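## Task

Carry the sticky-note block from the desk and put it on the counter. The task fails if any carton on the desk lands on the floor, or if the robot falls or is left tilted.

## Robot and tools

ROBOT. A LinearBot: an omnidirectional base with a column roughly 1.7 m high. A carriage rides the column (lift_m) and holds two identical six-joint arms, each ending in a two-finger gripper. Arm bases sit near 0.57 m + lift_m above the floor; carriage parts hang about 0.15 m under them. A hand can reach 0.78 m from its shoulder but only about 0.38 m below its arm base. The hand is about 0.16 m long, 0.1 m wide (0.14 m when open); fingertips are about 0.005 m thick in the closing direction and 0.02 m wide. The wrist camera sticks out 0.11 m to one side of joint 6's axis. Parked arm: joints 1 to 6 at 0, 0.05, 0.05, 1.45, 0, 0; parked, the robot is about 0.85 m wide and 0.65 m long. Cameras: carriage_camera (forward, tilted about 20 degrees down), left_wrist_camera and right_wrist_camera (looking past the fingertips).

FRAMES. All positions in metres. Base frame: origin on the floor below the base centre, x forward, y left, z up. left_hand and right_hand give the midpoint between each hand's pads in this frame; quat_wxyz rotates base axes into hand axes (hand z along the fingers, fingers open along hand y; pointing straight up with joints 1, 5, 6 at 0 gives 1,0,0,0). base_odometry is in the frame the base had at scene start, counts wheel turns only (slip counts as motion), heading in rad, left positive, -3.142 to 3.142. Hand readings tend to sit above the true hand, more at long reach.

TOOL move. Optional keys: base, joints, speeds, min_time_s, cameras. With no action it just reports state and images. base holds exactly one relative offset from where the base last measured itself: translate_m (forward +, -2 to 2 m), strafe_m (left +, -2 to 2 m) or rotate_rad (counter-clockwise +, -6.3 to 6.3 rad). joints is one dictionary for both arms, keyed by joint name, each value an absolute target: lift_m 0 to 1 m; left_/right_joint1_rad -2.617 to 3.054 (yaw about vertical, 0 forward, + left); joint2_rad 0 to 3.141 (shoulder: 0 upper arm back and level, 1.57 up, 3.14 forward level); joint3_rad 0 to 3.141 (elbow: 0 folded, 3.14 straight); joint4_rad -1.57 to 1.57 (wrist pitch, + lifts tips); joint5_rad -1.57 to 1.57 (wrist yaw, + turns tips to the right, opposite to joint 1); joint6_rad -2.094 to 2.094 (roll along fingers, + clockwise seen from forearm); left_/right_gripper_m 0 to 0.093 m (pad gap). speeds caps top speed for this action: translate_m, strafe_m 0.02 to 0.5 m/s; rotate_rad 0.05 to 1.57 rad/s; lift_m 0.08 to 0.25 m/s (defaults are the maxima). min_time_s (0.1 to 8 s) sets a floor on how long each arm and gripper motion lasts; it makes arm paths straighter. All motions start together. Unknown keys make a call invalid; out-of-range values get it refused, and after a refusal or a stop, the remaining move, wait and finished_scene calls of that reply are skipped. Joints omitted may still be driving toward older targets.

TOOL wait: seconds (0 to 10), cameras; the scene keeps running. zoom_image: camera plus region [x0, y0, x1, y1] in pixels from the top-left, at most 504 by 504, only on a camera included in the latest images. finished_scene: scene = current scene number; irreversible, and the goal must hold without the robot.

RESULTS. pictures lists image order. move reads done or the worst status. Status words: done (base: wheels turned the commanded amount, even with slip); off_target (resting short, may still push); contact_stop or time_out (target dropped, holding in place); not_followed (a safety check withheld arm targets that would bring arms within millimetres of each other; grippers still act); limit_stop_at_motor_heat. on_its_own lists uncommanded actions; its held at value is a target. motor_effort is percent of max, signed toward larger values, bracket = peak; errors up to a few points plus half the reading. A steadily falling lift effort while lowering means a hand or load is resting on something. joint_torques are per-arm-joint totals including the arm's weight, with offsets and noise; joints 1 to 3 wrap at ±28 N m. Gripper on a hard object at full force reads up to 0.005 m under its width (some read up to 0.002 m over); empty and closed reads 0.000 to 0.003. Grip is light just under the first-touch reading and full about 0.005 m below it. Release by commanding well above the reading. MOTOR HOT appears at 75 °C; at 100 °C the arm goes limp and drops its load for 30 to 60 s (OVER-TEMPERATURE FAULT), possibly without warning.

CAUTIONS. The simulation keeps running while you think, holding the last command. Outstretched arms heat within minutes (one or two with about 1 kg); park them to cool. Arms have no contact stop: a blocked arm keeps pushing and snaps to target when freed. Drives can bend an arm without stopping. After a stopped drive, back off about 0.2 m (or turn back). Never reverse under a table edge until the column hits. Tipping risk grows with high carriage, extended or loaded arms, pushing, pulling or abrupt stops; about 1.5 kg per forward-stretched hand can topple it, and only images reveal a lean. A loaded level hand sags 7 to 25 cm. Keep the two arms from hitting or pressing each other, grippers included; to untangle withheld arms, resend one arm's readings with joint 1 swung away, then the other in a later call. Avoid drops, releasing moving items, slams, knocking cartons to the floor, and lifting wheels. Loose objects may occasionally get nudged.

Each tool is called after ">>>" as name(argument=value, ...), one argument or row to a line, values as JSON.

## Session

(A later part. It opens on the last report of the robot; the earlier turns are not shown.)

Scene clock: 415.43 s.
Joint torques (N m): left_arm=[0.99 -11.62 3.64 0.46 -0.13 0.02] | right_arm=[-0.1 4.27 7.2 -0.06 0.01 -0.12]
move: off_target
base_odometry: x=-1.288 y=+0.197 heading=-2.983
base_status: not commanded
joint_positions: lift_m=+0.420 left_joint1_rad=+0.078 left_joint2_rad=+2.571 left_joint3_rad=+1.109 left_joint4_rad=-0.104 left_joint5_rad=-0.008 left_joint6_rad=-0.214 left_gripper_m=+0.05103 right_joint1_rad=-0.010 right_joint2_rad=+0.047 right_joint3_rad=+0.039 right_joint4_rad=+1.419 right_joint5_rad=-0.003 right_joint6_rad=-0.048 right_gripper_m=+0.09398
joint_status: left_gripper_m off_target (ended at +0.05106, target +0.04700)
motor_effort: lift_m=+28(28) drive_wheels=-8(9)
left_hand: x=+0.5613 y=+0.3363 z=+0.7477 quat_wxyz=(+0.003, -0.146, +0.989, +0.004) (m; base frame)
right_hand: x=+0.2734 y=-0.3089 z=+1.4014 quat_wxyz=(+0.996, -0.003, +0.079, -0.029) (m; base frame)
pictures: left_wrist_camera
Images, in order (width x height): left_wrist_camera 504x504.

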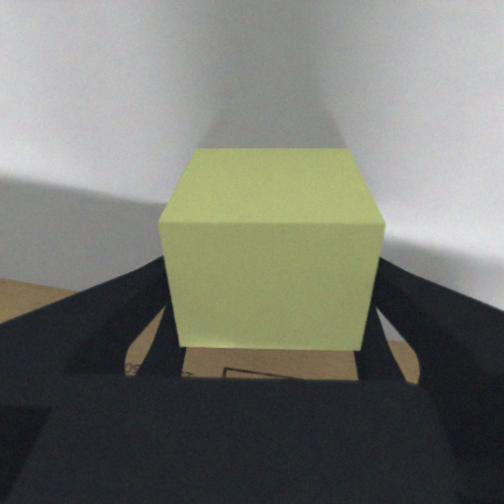

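>>> move(
  joints={"lift_m": 0.6},
  speeds={"lift_m": 0.15},
  cameras=["left_wrist_camera"],
)

>>> move(
  joints={"left_joint2_rad": 1.8, "left_joint3_rad": 1.5, "left_joint4_rad": -1.27, "left_joint1_rad": 0.0, "left_joint6_rad": 0.0},
  min_time_s=2,
  cameras=["carriage_camera"],
)

>>> move(
  base={"translate_m": -0.6},
  speeds={"translate_m": 0.3},
  cameras=["carriage_camera"],
)

>>> move(
  base={"rotate_rad": 2.98},
  speeds={"rotate_rad": 1.0},
  cameras=["carriage_camera", "left_wrist_camera"],
)

Scene clock: 432.33 s.
Joint torques (N m): left_arm=[0.95 -12.31 3.47 0.45 -0.13 0.02] | right_arm=[-0.05 4.26 7.2 -0.04 0.01 -0.12]
move: done
base_odometry: x=-1.288 y=+0.197 heading=-2.983
base_status: not commanded
joint_positions: lift_m=+0.600 left_joint1_rad=+0.078 left_joint2_rad=+2.578 left_joint3_rad=+1.110 left_joint4_rad=-0.108 left_joint5_rad=-0.008 left_joint6_rad=-0.214 left_gripper_m=+0.05103 right_joint1_rad=-0.010 right_joint2_rad=+0.047 right_joint3_rad=+0.039 right_joint4_rad=+1.419 right_joint5_rad=-0.003 right_joint6_rad=-0.048 right_gripper_m=+0.09398
joint_status: all done
motor_effort: lift_m=+31(38) drive_wheels=-6(9)
left_hand: x=+0.5585 y=+0.3361 z=+0.9254 quat_wxyz=(-0.002, -0.146, +0.989, +0.004) (m; base frame)
right_hand: x=+0.2734 y=-0.3089 z=+1.5812 quat_wxyz=(+0.996, -0.003, +0.079, -0.029) (m; base frame)
pictures: left_wrist_camera
Images, in order (width x height): left_wrist_camera 504x504.

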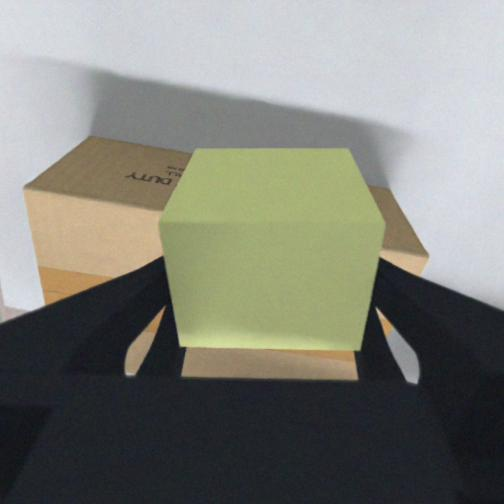

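Scene clock: 434.73 s.
Joint torques (N m): left_arm=[0.2 -13.01 9.24 0.34 -0.12 0.05] | right_arm=[-0.1 4.27 7.21 -0.05 0 -0.12]
move: done
base_odometry: x=-1.288 y=+0.197 heading=-2.983
base_status: not commanded
joint_positions: lift_m=+0.600 left_joint1_rad=+0.005 left_joint2_rad=+1.826 left_joint3_rad=+1.476 left_joint4_rad=-1.255 left_joint5_rad=-0.008 left_joint6_rad=-0.009 left_gripper_m=+0.05103 right_joint1_rad=-0.010 right_joint2_rad=+0.047 right_joint3_rad=+0.039 right_joint4_rad=+1.419 right_joint5_rad=-0.003 right_joint6_rad=-0.048 right_gripper_m=+0.09398
joint_status: all done
motor_effort: lift_m=+31(31) drive_wheels=-6(9)
left_hand: x=+0.5617 y=+0.3122 z=+1.2499 quat_wxyz=(-0.017, -0.007, +1.000, +0.004) (m; base frame)
right_hand: x=+0.2734 y=-0.3089 z=+1.5812 quat_wxyz=(+0.996, -0.003, +0.079, -0.029) (m; base frame)
pictures: carriage_camera
Images, in order (width x height): carriage_camera 504x504.

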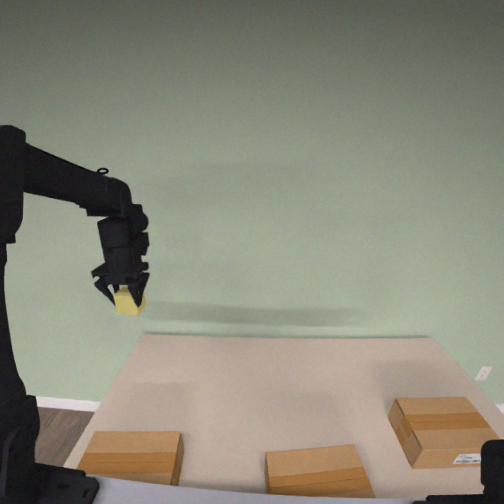

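Scene clock: 438.33 s.
Joint torques (N m): left_arm=[0.35 -12.89 9.16 0.37 -0.11 0.04] | right_arm=[-0.05 4.25 7.19 -0.01 0.01 -0.13]
move: done
base_odometry: x=-0.695 y=+0.292 heading=-2.983
base_status: done
joint_positions: lift_m=+0.600 left_joint1_rad=+0.003 left_joint2_rad=+1.826 left_joint3_rad=+1.476 left_joint4_rad=-1.263 left_joint5_rad=-0.009 left_joint6_rad=-0.008 left_gripper_m=+0.05103 right_joint1_rad=-0.010 right_joint2_rad=+0.047 right_joint3_rad=+0.039 right_joint4_rad=+1.417 right_joint5_rad=-0.003 right_joint6_rad=-0.048 right_gripper_m=+0.09398
joint_status: not commanded
motor_effort: lift_m=+31(31) drive_wheels=-5(15)
left_hand: x=+0.5596 y=+0.3115 z=+1.2501 quat_wxyz=(-0.021, -0.006, +1.000, +0.004) (m; base frame)
right_hand: x=+0.2740 y=-0.3089 z=+1.5811 quat_wxyz=(+0.996, -0.003, +0.081, -0.029) (m; base frame)
pictures: carriage_camera
Images, in order (width x height): carriage_camera 504x504.

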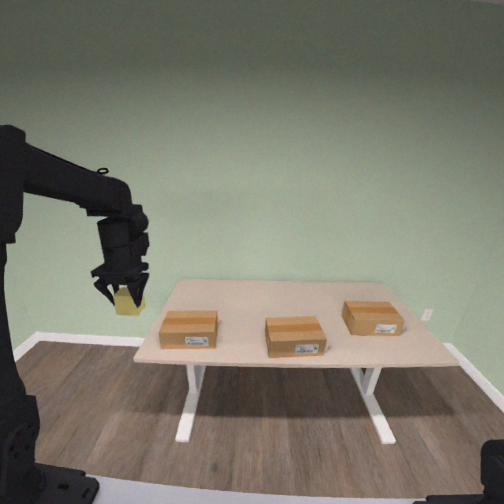

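Scene clock: 442.87 s.
Joint torques (N m): left_arm=[0.4 -12.92 9.17 0.38 -0.14 0.03] | right_arm=[-0.08 4.23 7.17 0 0 -0.11]
move: done
base_odometry: x=-0.695 y=+0.292 heading=-0.003
base_status: done
joint_positions: lift_m=+0.600 left_joint1_rad=+0.002 left_joint2_rad=+1.826 left_joint3_rad=+1.476 left_joint4_rad=-1.264 left_joint5_rad=-0.009 left_joint6_rad=-0.008 left_gripper_m=+0.05100 right_joint1_rad=-0.010 right_joint2_rad=+0.047 right_joint3_rad=+0.039 right_joint4_rad=+1.417 right_joint5_rad=-0.003 right_joint6_rad=-0.048 right_gripper_m=+0.09399
joint_status: not commanded
motor_effort: lift_m=+31(31) drive_wheels=+5(16)
left_hand: x=+0.5594 y=+0.3112 z=+1.2501 quat_wxyz=(-0.022, -0.005, +1.000, +0.004) (m; base frame)
right_hand: x=+0.2740 y=-0.3089 z=+1.5811 quat_wxyz=(+0.996, -0.003, +0.081, -0.029) (m; base frame)
pictures: carriage_camera, left_wrist_camera
Images, in order (width x height): carriage_camera 504x504, left_wrist_camera 504x504.

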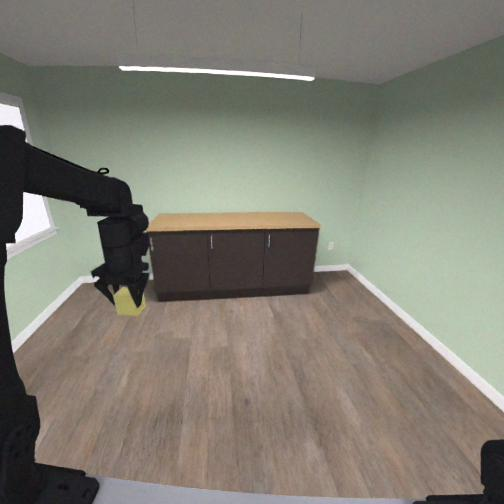

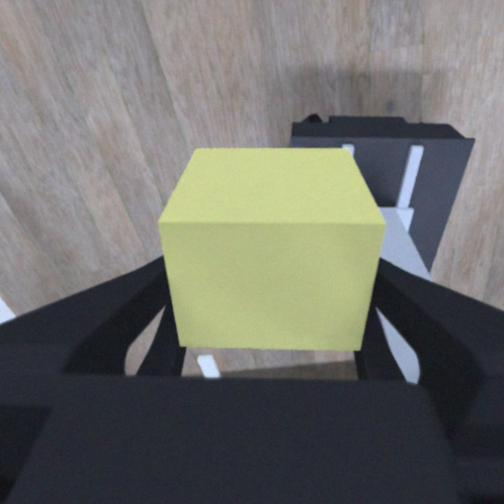

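>>> move(
  base={"rotate_rad": 0.11},
  cameras=[],
)

>>> move(
  base={"translate_m": 2.0},
  speeds={"translate_m": 0.4},
  cameras=["carriage_camera", "left_wrist_camera"],
)

Scene clock: 458.93 s.
Joint torques (N m): left_arm=[0.42 -12.89 9.16 0.39 -0.11 0.05] | right_arm=[-0.1 4.23 7.21 -0.01 0.01 -0.12]
move: done
base_odometry: x=-0.695 y=+0.292 heading=+0.106
base_status: done
joint_positions: lift_m=+0.600 left_joint1_rad=+0.003 left_joint2_rad=+1.826 left_joint3_rad=+1.476 left_joint4_rad=-1.265 left_joint5_rad=-0.010 left_joint6_rad=-0.008 left_gripper_m=+0.05100 right_joint1_rad=-0.010 right_joint2_rad=+0.047 right_joint3_rad=+0.039 right_joint4_rad=+1.417 right_joint5_rad=-0.003 right_joint6_rad=-0.048 right_gripper_m=+0.09399
joint_status: not commanded
motor_effort: lift_m=+31(31) drive_wheels=+7(14)
left_hand: x=+0.5593 y=+0.3115 z=+1.2501 quat_wxyz=(-0.022, -0.005, +1.000, +0.005) (m; base frame)
right_hand: x=+0.2739 y=-0.3089 z=+1.5811 quat_wxyz=(+0.996, -0.003, +0.080, -0.029) (m; base frame)
pictures: none
No camera images: "cameras" was empty.

Scene clock: 465.83 s.
Joint torques (N m): left_arm=[0.36 -12.86 9.18 0.41 -0.11 0.04] | right_arm=[-0.1 4.26 7.21 -0.04 0.01 -0.12]
move: done
base_odometry: x=+1.293 y=+0.507 heading=+0.107
base_status: done
joint_positions: lift_m=+0.600 left_joint1_rad=+0.003 left_joint2_rad=+1.825 left_joint3_rad=+1.476 left_joint4_rad=-1.266 left_joint5_rad=-0.010 left_joint6_rad=-0.008 left_gripper_m=+0.05100 right_joint1_rad=-0.010 right_joint2_rad=+0.047 right_joint3_rad=+0.039 right_joint4_rad=+1.419 right_joint5_rad=-0.003 right_joint6_rad=-0.048 right_gripper_m=+0.09399
joint_status: not commanded
motor_effort: lift_m=+31(31) drive_wheels=-10(22)
left_hand: x=+0.5589 y=+0.3115 z=+1.2502 quat_wxyz=(-0.023, -0.005, +1.000, +0.005) (m; base frame)
right_hand: x=+0.2735 y=-0.3089 z=+1.5812 quat_wxyz=(+0.996, -0.003, +0.080, -0.029) (m; base frame)
pictures: carriage_camera, left_wrist_camera
Images, in order (width x height): carriage_camera 504x504, left_wrist_camera 504x504.

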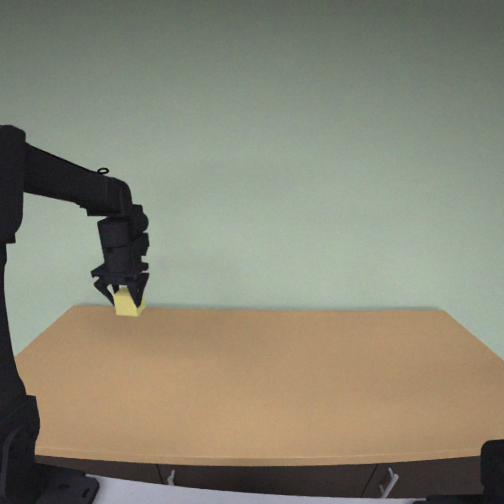

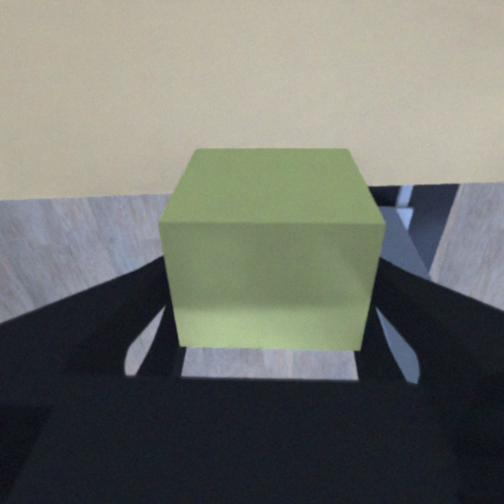

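>>> move(
  joints={"lift_m": 0.7, "left_joint1_rad": 0.0, "left_joint2_rad": 2.4, "left_joint3_rad": 1.227, "left_joint4_rad": -0.415},
  min_time_s=2,
  cameras=["carriage_camera", "left_wrist_camera"],
)

Scene clock: 544.20 s.
Joint torques (N m): left_arm=[0.38 -11.82 3.66 0.74 -0.11 0.04] | right_arm=[-0.12 4.19 7.16 -0.02 0.01 -0.11]
move: done
base_odometry: x=+1.293 y=+0.507 heading=+0.107
base_status: not commanded
joint_positions: lift_m=+0.700 left_joint1_rad=+0.003 left_joint2_rad=+2.385 left_joint3_rad=+1.236 left_joint4_rad=-0.429 left_joint5_rad=-0.010 left_joint6_rad=-0.008 left_gripper_m=+0.05100 right_joint1_rad=-0.010 right_joint2_rad=+0.047 right_joint3_rad=+0.039 right_joint4_rad=+1.419 right_joint5_rad=-0.003 right_joint6_rad=-0.048 right_gripper_m=+0.09399
joint_status: all done
motor_effort: lift_m=+31(38) drive_wheels=+7(12)
left_hand: x=+0.5980 y=+0.3116 z=+1.1042 quat_wxyz=(-0.004, -0.005, +1.000, +0.005) (m; base frame)
right_hand: x=+0.2735 y=-0.3089 z=+1.6812 quat_wxyz=(+0.996, -0.003, +0.080, -0.029) (m; base frame)
pictures: carriage_camera, left_wrist_camera
Images, in order (width x height): carriage_camera 504x504, left_wrist_camera 504x504.

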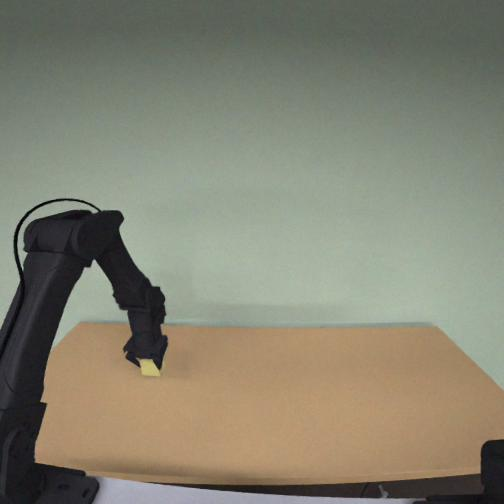

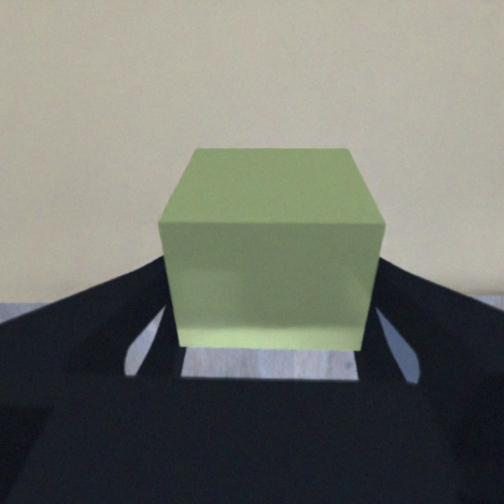

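>>> move(
  joints={"lift_m": 0.57},
  speeds={"lift_m": 0.12},
  cameras=["carriage_camera", "left_wrist_camera"],
)

>>> zoom_image(
  camera="carriage_camera",
  region=[90, 320, 210, 440],
)

Scene clock: 552.47 s.
Joint torques (N m): left_arm=[0.36 -12.52 3.62 0.59 -0.11 0.03] | right_arm=[-0.09 4.23 7.2 -0.04 0.01 -0.12]
move: done
base_odometry: x=+1.293 y=+0.507 heading=+0.107
base_status: not commanded
joint_positions: lift_m=+0.570 left_joint1_rad=+0.003 left_joint2_rad=+2.394 left_joint3_rad=+1.236 left_joint4_rad=-0.423 left_joint5_rad=-0.010 left_joint6_rad=-0.008 left_gripper_m=+0.05100 right_joint1_rad=-0.010 right_joint2_rad=+0.047 right_joint3_rad=+0.039 right_joint4_rad=+1.419 right_joint5_rad=-0.003 right_joint6_rad=-0.048 right_gripper_m=+0.09399
joint_status: all done
motor_effort: lift_m=+28(28) drive_wheels=+7(11)
left_hand: x=+0.5971 y=+0.3116 z=+0.9714 quat_wxyz=(-0.005, -0.005, +1.000, +0.005) (m; base frame)
right_hand: x=+0.2735 y=-0.3089 z=+1.5514 quat_wxyz=(+0.996, -0.003, +0.080, -0.029) (m; base frame)
pictures: carriage_camera, left_wrist_camera
Images, in order (width x height): carriage_camera 504x504, left_wrist_camera 504x504.

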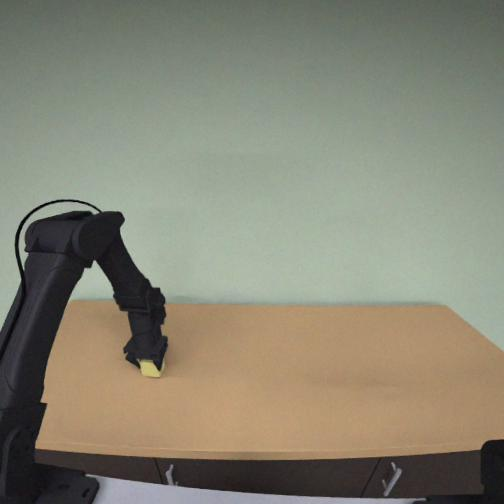

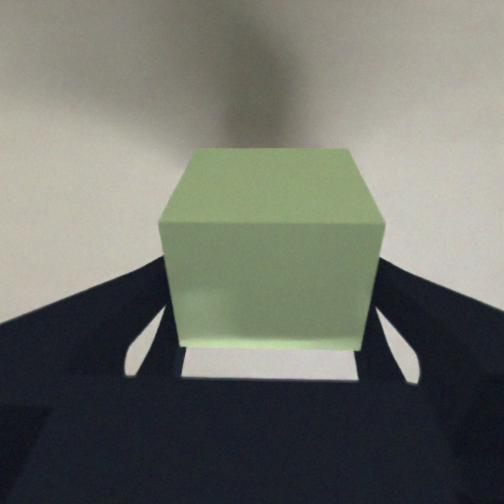

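Scaled by 4.200 from the camera's 504x504 image, which has a finer 720x720 frame.

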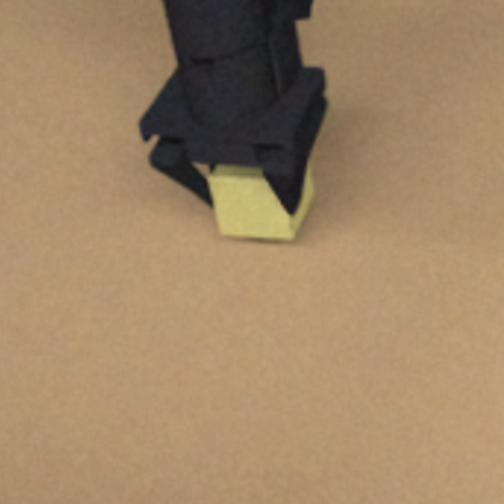

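>>> move(
  joints={"lift_m": 0.545},
  speeds={"lift_m": 0.08},
  cameras=["left_wrist_camera"],
)

>>> move(
  joints={"lift_m": 0.537},
  speeds={"lift_m": 0.08},
  cameras=["left_wrist_camera"],
)

Scene clock: 559.33 s.
Joint torques (N m): left_arm=[0.39 -12.81 3.56 0.61 -0.11 0.04] | right_arm=[-0.03 4.26 7.17 -0.03 0 -0.12]
move: done
base_odometry: x=+1.293 y=+0.507 heading=+0.107
base_status: not commanded
joint_positions: lift_m=+0.545 left_joint1_rad=+0.003 left_joint2_rad=+2.396 left_joint3_rad=+1.235 left_joint4_rad=-0.419 left_joint5_rad=-0.010 left_joint6_rad=-0.008 left_gripper_m=+0.05100 right_joint1_rad=-0.010 right_joint2_rad=+0.047 right_joint3_rad=+0.039 right_joint4_rad=+1.419 right_joint5_rad=-0.003 right_joint6_rad=-0.048 right_gripper_m=+0.09399
joint_status: all done
motor_effort: lift_m=+28(29) drive_wheels=-9(11)
left_hand: x=+0.5971 y=+0.3116 z=+0.9457 quat_wxyz=(-0.005, -0.005, +1.000, +0.005) (m; base frame)
right_hand: x=+0.2735 y=-0.3089 z=+1.5264 quat_wxyz=(+0.996, -0.003, +0.080, -0.029) (m; base frame)
pictures: left_wrist_camera
Images, in order (width x height): left_wrist_camera 504x504.

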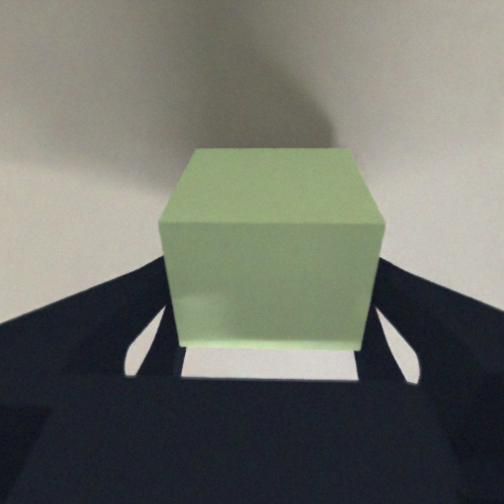

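Scene clock: 559.83 s.
Joint torques (N m): left_arm=[0.42 -12.94 3.66 0.55 -0.12 0.05] | right_arm=[-0.05 4.26 7.19 -0.04 0.01 -0.11]
move: done
base_odometry: x=+1.293 y=+0.507 heading=+0.107
base_status: not commanded
joint_positions: lift_m=+0.537 left_joint1_rad=+0.003 left_joint2_rad=+2.396 left_joint3_rad=+1.235 left_joint4_rad=-0.415 left_joint5_rad=-0.009 left_joint6_rad=-0.008 left_gripper_m=+0.05100 right_joint1_rad=-0.010 right_joint2_rad=+0.047 right_joint3_rad=+0.039 right_joint4_rad=+1.419 right_joint5_rad=-0.003 right_joint6_rad=-0.048 right_gripper_m=+0.09399
joint_status: all done
motor_effort: lift_m=+26(30) drive_wheels=+6(11)
left_hand: x=+0.5979 y=+0.3114 z=+0.9377 quat_wxyz=(-0.003, -0.005, +1.000, +0.004) (m; base frame)
right_hand: x=+0.2735 y=-0.3089 z=+1.5186 quat_wxyz=(+0.996, -0.003, +0.080, -0.029) (m; base frame)
pictures: left_wrist_camera
Images, in order (width x height): left_wrist_camera 504x504.

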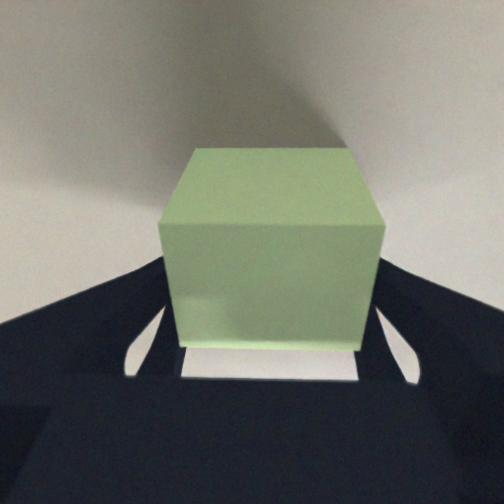

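>>> move(
  joints={"lift_m": 0.531},
  speeds={"lift_m": 0.08},
  cameras=["left_wrist_camera"],
)

>>> move(
  joints={"lift_m": 0.525},
  speeds={"lift_m": 0.08},
  cameras=["left_wrist_camera", "carriage_camera"],
)

>>> zoom_image(
  camera="carriage_camera",
  region=[90, 320, 210, 440],
)

Scene clock: 566.03 s.
Joint torques (N m): left_arm=[0.4 -11.33 3.75 0.76 -0.12 0.05] | right_arm=[-0.08 4.23 7.2 -0.04 0.01 -0.11]
move: done
base_odometry: x=+1.293 y=+0.507 heading=+0.107
base_status: not commanded
joint_positions: lift_m=+0.531 left_joint1_rad=+0.003 left_joint2_rad=+2.381 left_joint3_rad=+1.235 left_joint4_rad=-0.432 left_joint5_rad=-0.009 left_joint6_rad=-0.008 left_gripper_m=+0.05100 right_joint1_rad=-0.010 right_joint2_rad=+0.047 right_joint3_rad=+0.039 right_joint4_rad=+1.419 right_joint5_rad=-0.003 right_joint6_rad=-0.048 right_gripper_m=+0.09399
joint_status: all done
motor_effort: lift_m=+25(25) drive_wheels=+7(12)
left_hand: x=+0.5977 y=+0.3114 z=+0.9371 quat_wxyz=(-0.004, -0.005, +1.000, +0.004) (m; base frame)
right_hand: x=+0.2735 y=-0.3089 z=+1.5127 quat_wxyz=(+0.996, -0.003, +0.080, -0.029) (m; base frame)
pictures: left_wrist_camera
Images, in order (width x height): left_wrist_camera 504x504.

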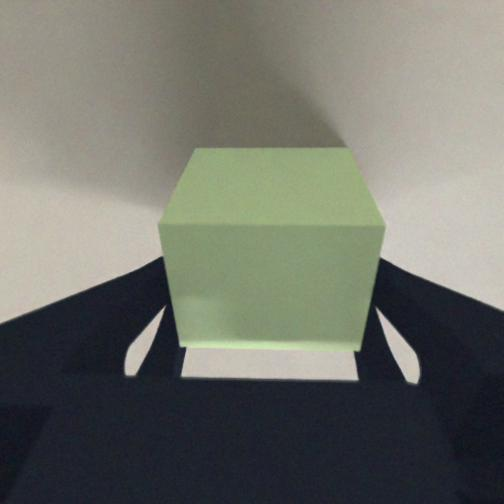

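Scene clock: 566.47 s.
Joint torques (N m): left_arm=[0.4 -9.73 3.85 0.96 -0.11 0.03] | right_arm=[-0.08 4.29 7.17 -0.03 0.01 -0.12]
move: done
base_odometry: x=+1.293 y=+0.507 heading=+0.107
base_status: not commanded
joint_positions: lift_m=+0.525 left_joint1_rad=+0.003 left_joint2_rad=+2.365 left_joint3_rad=+1.235 left_joint4_rad=-0.449 left_joint5_rad=-0.009 left_joint6_rad=-0.008 left_gripper_m=+0.05100 right_joint1_rad=-0.010 right_joint2_rad=+0.047 right_joint3_rad=+0.039 right_joint4_rad=+1.419 right_joint5_rad=-0.003 right_joint6_rad=-0.048 right_gripper_m=+0.09399
joint_status: all done
motor_effort: lift_m=+24(25) drive_wheels=+7(9)
left_hand: x=+0.5977 y=+0.3114 z=+0.9367 quat_wxyz=(-0.004, -0.005, +1.000, +0.004) (m; base frame)
right_hand: x=+0.2735 y=-0.3089 z=+1.5067 quat_wxyz=(+0.996, -0.003, +0.080, -0.029) (m; base frame)
pictures: carriage_camera, left_wrist_camera
Images, in order (width x height): carriage_camera 504x504, left_wrist_camera 504x504.

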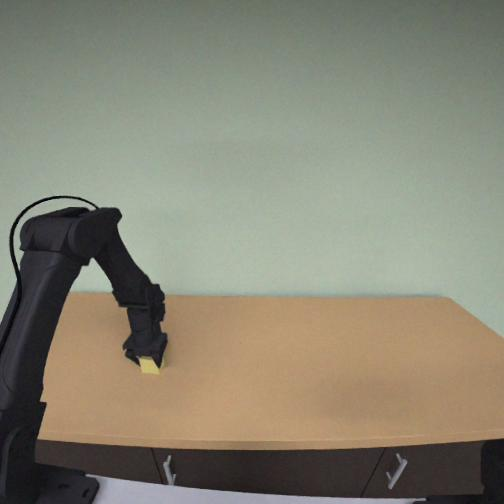

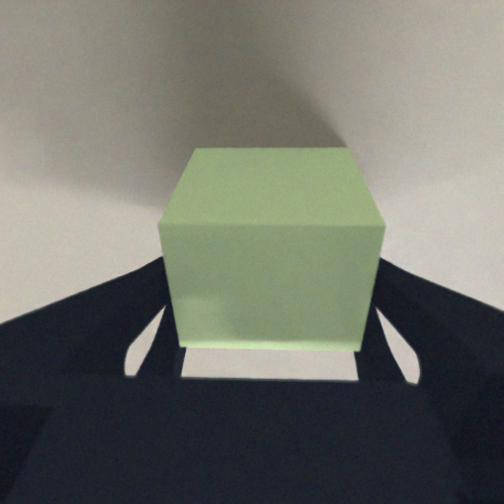

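Scaled by 4.200 from the camera's 504x504 image, which has a finer 720x720 frame.

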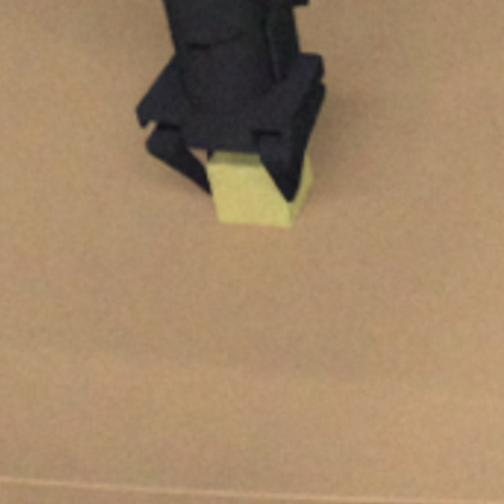

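>>> move(
  joints={"lift_m": 0.534},
  speeds={"lift_m": 0.08},
  cameras=[],
)

>>> move(
  joints={"left_gripper_m": 0.085},
  min_time_s=1.0,
  cameras=["left_wrist_camera"],
)

>>> move(
  joints={"lift_m": 0.7},
  speeds={"lift_m": 0.15},
  cameras=["left_wrist_camera", "carriage_camera"],
)

Scene clock: 573.87 s.
Joint torques (N m): left_arm=[0.35 -11.63 3.71 0.64 -0.11 0.03] | right_arm=[-0.1 4.23 7.23 -0.02 0.01 -0.12]
move: done
base_odometry: x=+1.293 y=+0.507 heading=+0.107
base_status: not commanded
joint_positions: lift_m=+0.534 left_joint1_rad=+0.003 left_joint2_rad=+2.384 left_joint3_rad=+1.235 left_joint4_rad=-0.428 left_joint5_rad=-0.009 left_joint6_rad=-0.008 left_gripper_m=+0.05100 right_joint1_rad=-0.010 right_joint2_rad=+0.047 right_joint3_rad=+0.039 right_joint4_rad=+1.419 right_joint5_rad=-0.003 right_joint6_rad=-0.048 right_gripper_m=+0.09399
joint_status: all done
motor_effort: lift_m=+31(37) drive_wheels=+7(11)
left_hand: x=+0.5979 y=+0.3114 z=+0.9385 quat_wxyz=(-0.003, -0.005, +1.000, +0.004) (m; base frame)
right_hand: x=+0.2735 y=-0.3089 z=+1.5151 quat_wxyz=(+0.996, -0.003, +0.080, -0.029) (m; base frame)
pictures: none
No camera images: "cameras" was empty.

Scene clock: 575.17 s.
Joint torques (N m): left_arm=[0.44 -11.71 3.73 0.69 -0.11 0.03] | right_arm=[-0.08 4.25 7.16 -0.04 0.01 -0.12]
move: done
base_odometry: x=+1.293 y=+0.507 heading=+0.107
base_status: not commanded
joint_positions: lift_m=+0.534 left_joint1_rad=+0.003 left_joint2_rad=+2.384 left_joint3_rad=+1.235 left_joint4_rad=-0.426 left_joint5_rad=-0.009 left_joint6_rad=-0.008 left_gripper_m=+0.08494 right_joint1_rad=-0.010 right_joint2_rad=+0.047 right_joint3_rad=+0.039 right_joint4_rad=+1.419 right_joint5_rad=-0.003 right_joint6_rad=-0.048 right_gripper_m=+0.09399
joint_status: all done
motor_effort: lift_m=+31(32) drive_wheels=+6(10)
left_hand: x=+0.5984 y=+0.3114 z=+0.9385 quat_wxyz=(-0.002, -0.005, +1.000, +0.004) (m; base frame)
right_hand: x=+0.2735 y=-0.3089 z=+1.5151 quat_wxyz=(+0.996, -0.003, +0.080, -0.029) (m; base frame)
pictures: left_wrist_camera
Images, in order (width x height): left_wrist_camera 504x504.

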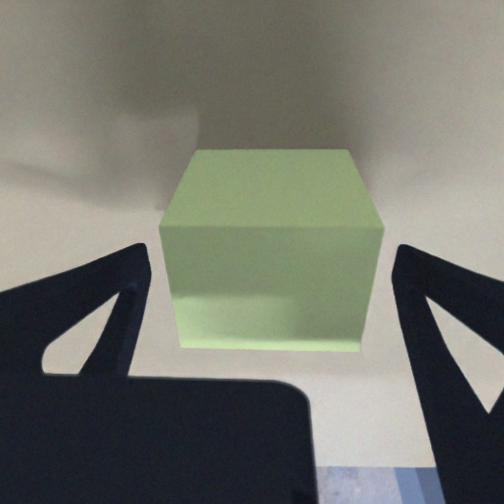

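Scene clock: 576.70 s.
Joint torques (N m): left_arm=[0.44 -12.51 3.74 0.62 -0.11 0.05] | right_arm=[-0.05 4.22 7.17 -0.04 0.01 -0.12]
move: done
base_odometry: x=+1.293 y=+0.507 heading=+0.107
base_status: not commanded
joint_positions: lift_m=+0.700 left_joint1_rad=+0.003 left_joint2_rad=+2.392 left_joint3_rad=+1.235 left_joint4_rad=-0.421 left_joint5_rad=-0.009 left_joint6_rad=-0.008 left_gripper_m=+0.08494 right_joint1_rad=-0.010 right_joint2_rad=+0.047 right_joint3_rad=+0.039 right_joint4_rad=+1.419 right_joint5_rad=-0.003 right_joint6_rad=-0.048 right_gripper_m=+0.09399
joint_status: all done
motor_effort: lift_m=+31(38) drive_wheels=+7(11)
left_hand: x=+0.5975 y=+0.3114 z=+1.1016 quat_wxyz=(-0.004, -0.005, +1.000, +0.004) (m; base frame)
right_hand: x=+0.2735 y=-0.3089 z=+1.6812 quat_wxyz=(+0.996, -0.003, +0.080, -0.029) (m; base frame)
pictures: carriage_camera, left_wrist_camera
Images, in order (width x height): carriage_camera 504x504, left_wrist_camera 504x504.

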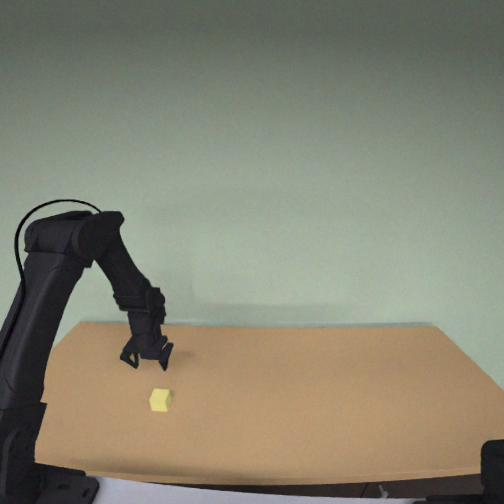

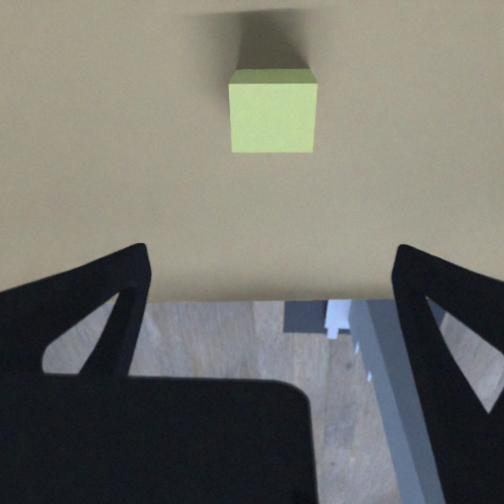

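>>> move(
  joints={"left_joint1_rad": 0, "left_joint2_rad": 0.05, "left_joint3_rad": 0.05, "left_joint4_rad": 1.45, "left_joint6_rad": 0, "left_gripper_m": 0.093},
  min_time_s=3,
  cameras=[],
)

>>> move(
  base={"strafe_m": 0.62},
  joints={"right_joint1_rad": 0, "right_joint2_rad": 2.4, "right_joint3_rad": 1.227, "right_joint4_rad": -0.415, "right_joint6_rad": 0},
  min_time_s=3,
  cameras=["carriage_camera", "right_wrist_camera"],
)

Scene clock: 593.07 s.
Joint torques (N m): left_arm=[0.38 3.38 4.66 -0.07 -0.1 0.05] | right_arm=[-0.06 4.26 7.17 -0.04 0.01 -0.12]
move: done
base_odometry: x=+1.293 y=+0.507 heading=+0.107
base_status: not commanded
joint_positions: lift_m=+0.700 left_joint1_rad=+0.003 left_joint2_rad=+0.060 left_joint3_rad=+0.063 left_joint4_rad=+1.435 left_joint5_rad=-0.009 left_joint6_rad=-0.008 left_gripper_m=+0.09292 right_joint1_rad=-0.010 right_joint2_rad=+0.047 right_joint3_rad=+0.039 right_joint4_rad=+1.419 right_joint5_rad=-0.003 right_joint6_rad=-0.048 right_gripper_m=+0.09399
joint_status: all done
motor_effort: lift_m=+30(31) drive_wheels=+8(11)
left_hand: x=+0.2666 y=+0.3106 z=+1.6882 quat_wxyz=(+0.998, -0.005, +0.066, -0.002) (m; base frame)
right_hand: x=+0.2735 y=-0.3089 z=+1.6812 quat_wxyz=(+0.996, -0.003, +0.080, -0.029) (m; base frame)
pictures: none
No camera images: "cameras" was empty.

Scene clock: 596.50 s.
Joint torques (N m): left_arm=[0.49 3.44 4.67 -0.09 -0.09 0.05] | right_arm=[0.35 -10.37 6.12 0.16 0.02 0.03]
move: done
base_odometry: x=+1.227 y=+1.123 heading=+0.107
base_status: done
joint_positions: lift_m=+0.700 left_joint1_rad=+0.001 left_joint2_rad=+0.059 left_joint3_rad=+0.063 left_joint4_rad=+1.439 left_joint5_rad=-0.009 left_joint6_rad=-0.008 left_gripper_m=+0.09292 right_joint1_rad=-0.005 right_joint2_rad=+2.396 right_joint3_rad=+1.210 right_joint4_rad=-0.397 right_joint5_rad=-0.003 right_joint6_rad=-0.014 right_gripper_m=+0.09399
joint_status: all done
motor_effort: lift_m=+31(31) drive_wheels=-6(12)
left_hand: x=+0.2655 y=+0.3106 z=+1.6883 quat_wxyz=(+0.998, -0.005, +0.064, -0.003) (m; base frame)
right_hand: x=+0.5914 y=-0.3101 z=+1.0967 quat_wxyz=(-0.006, -0.005, +1.000, +0.002) (m; base frame)
pictures: carriage_camera, right_wrist_camera
Images, in order (width x height): carriage_camera 504x504, right_wrist_camera 504x504.

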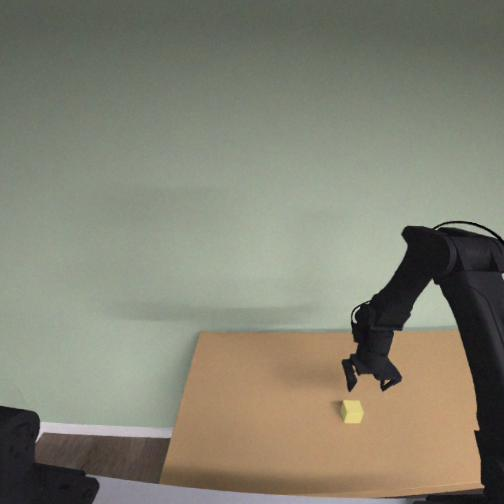

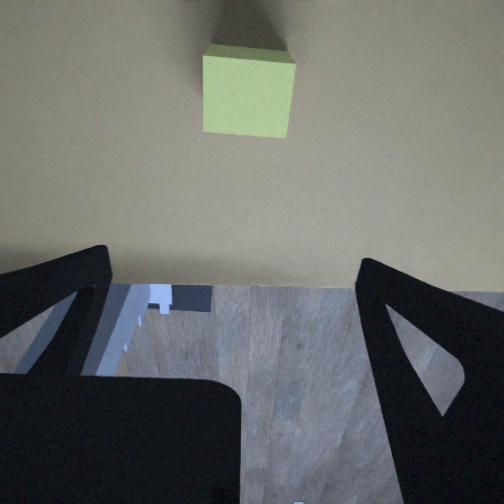

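>>> finished_scene(
  scene=1,
)

The scene is finished: the task was done.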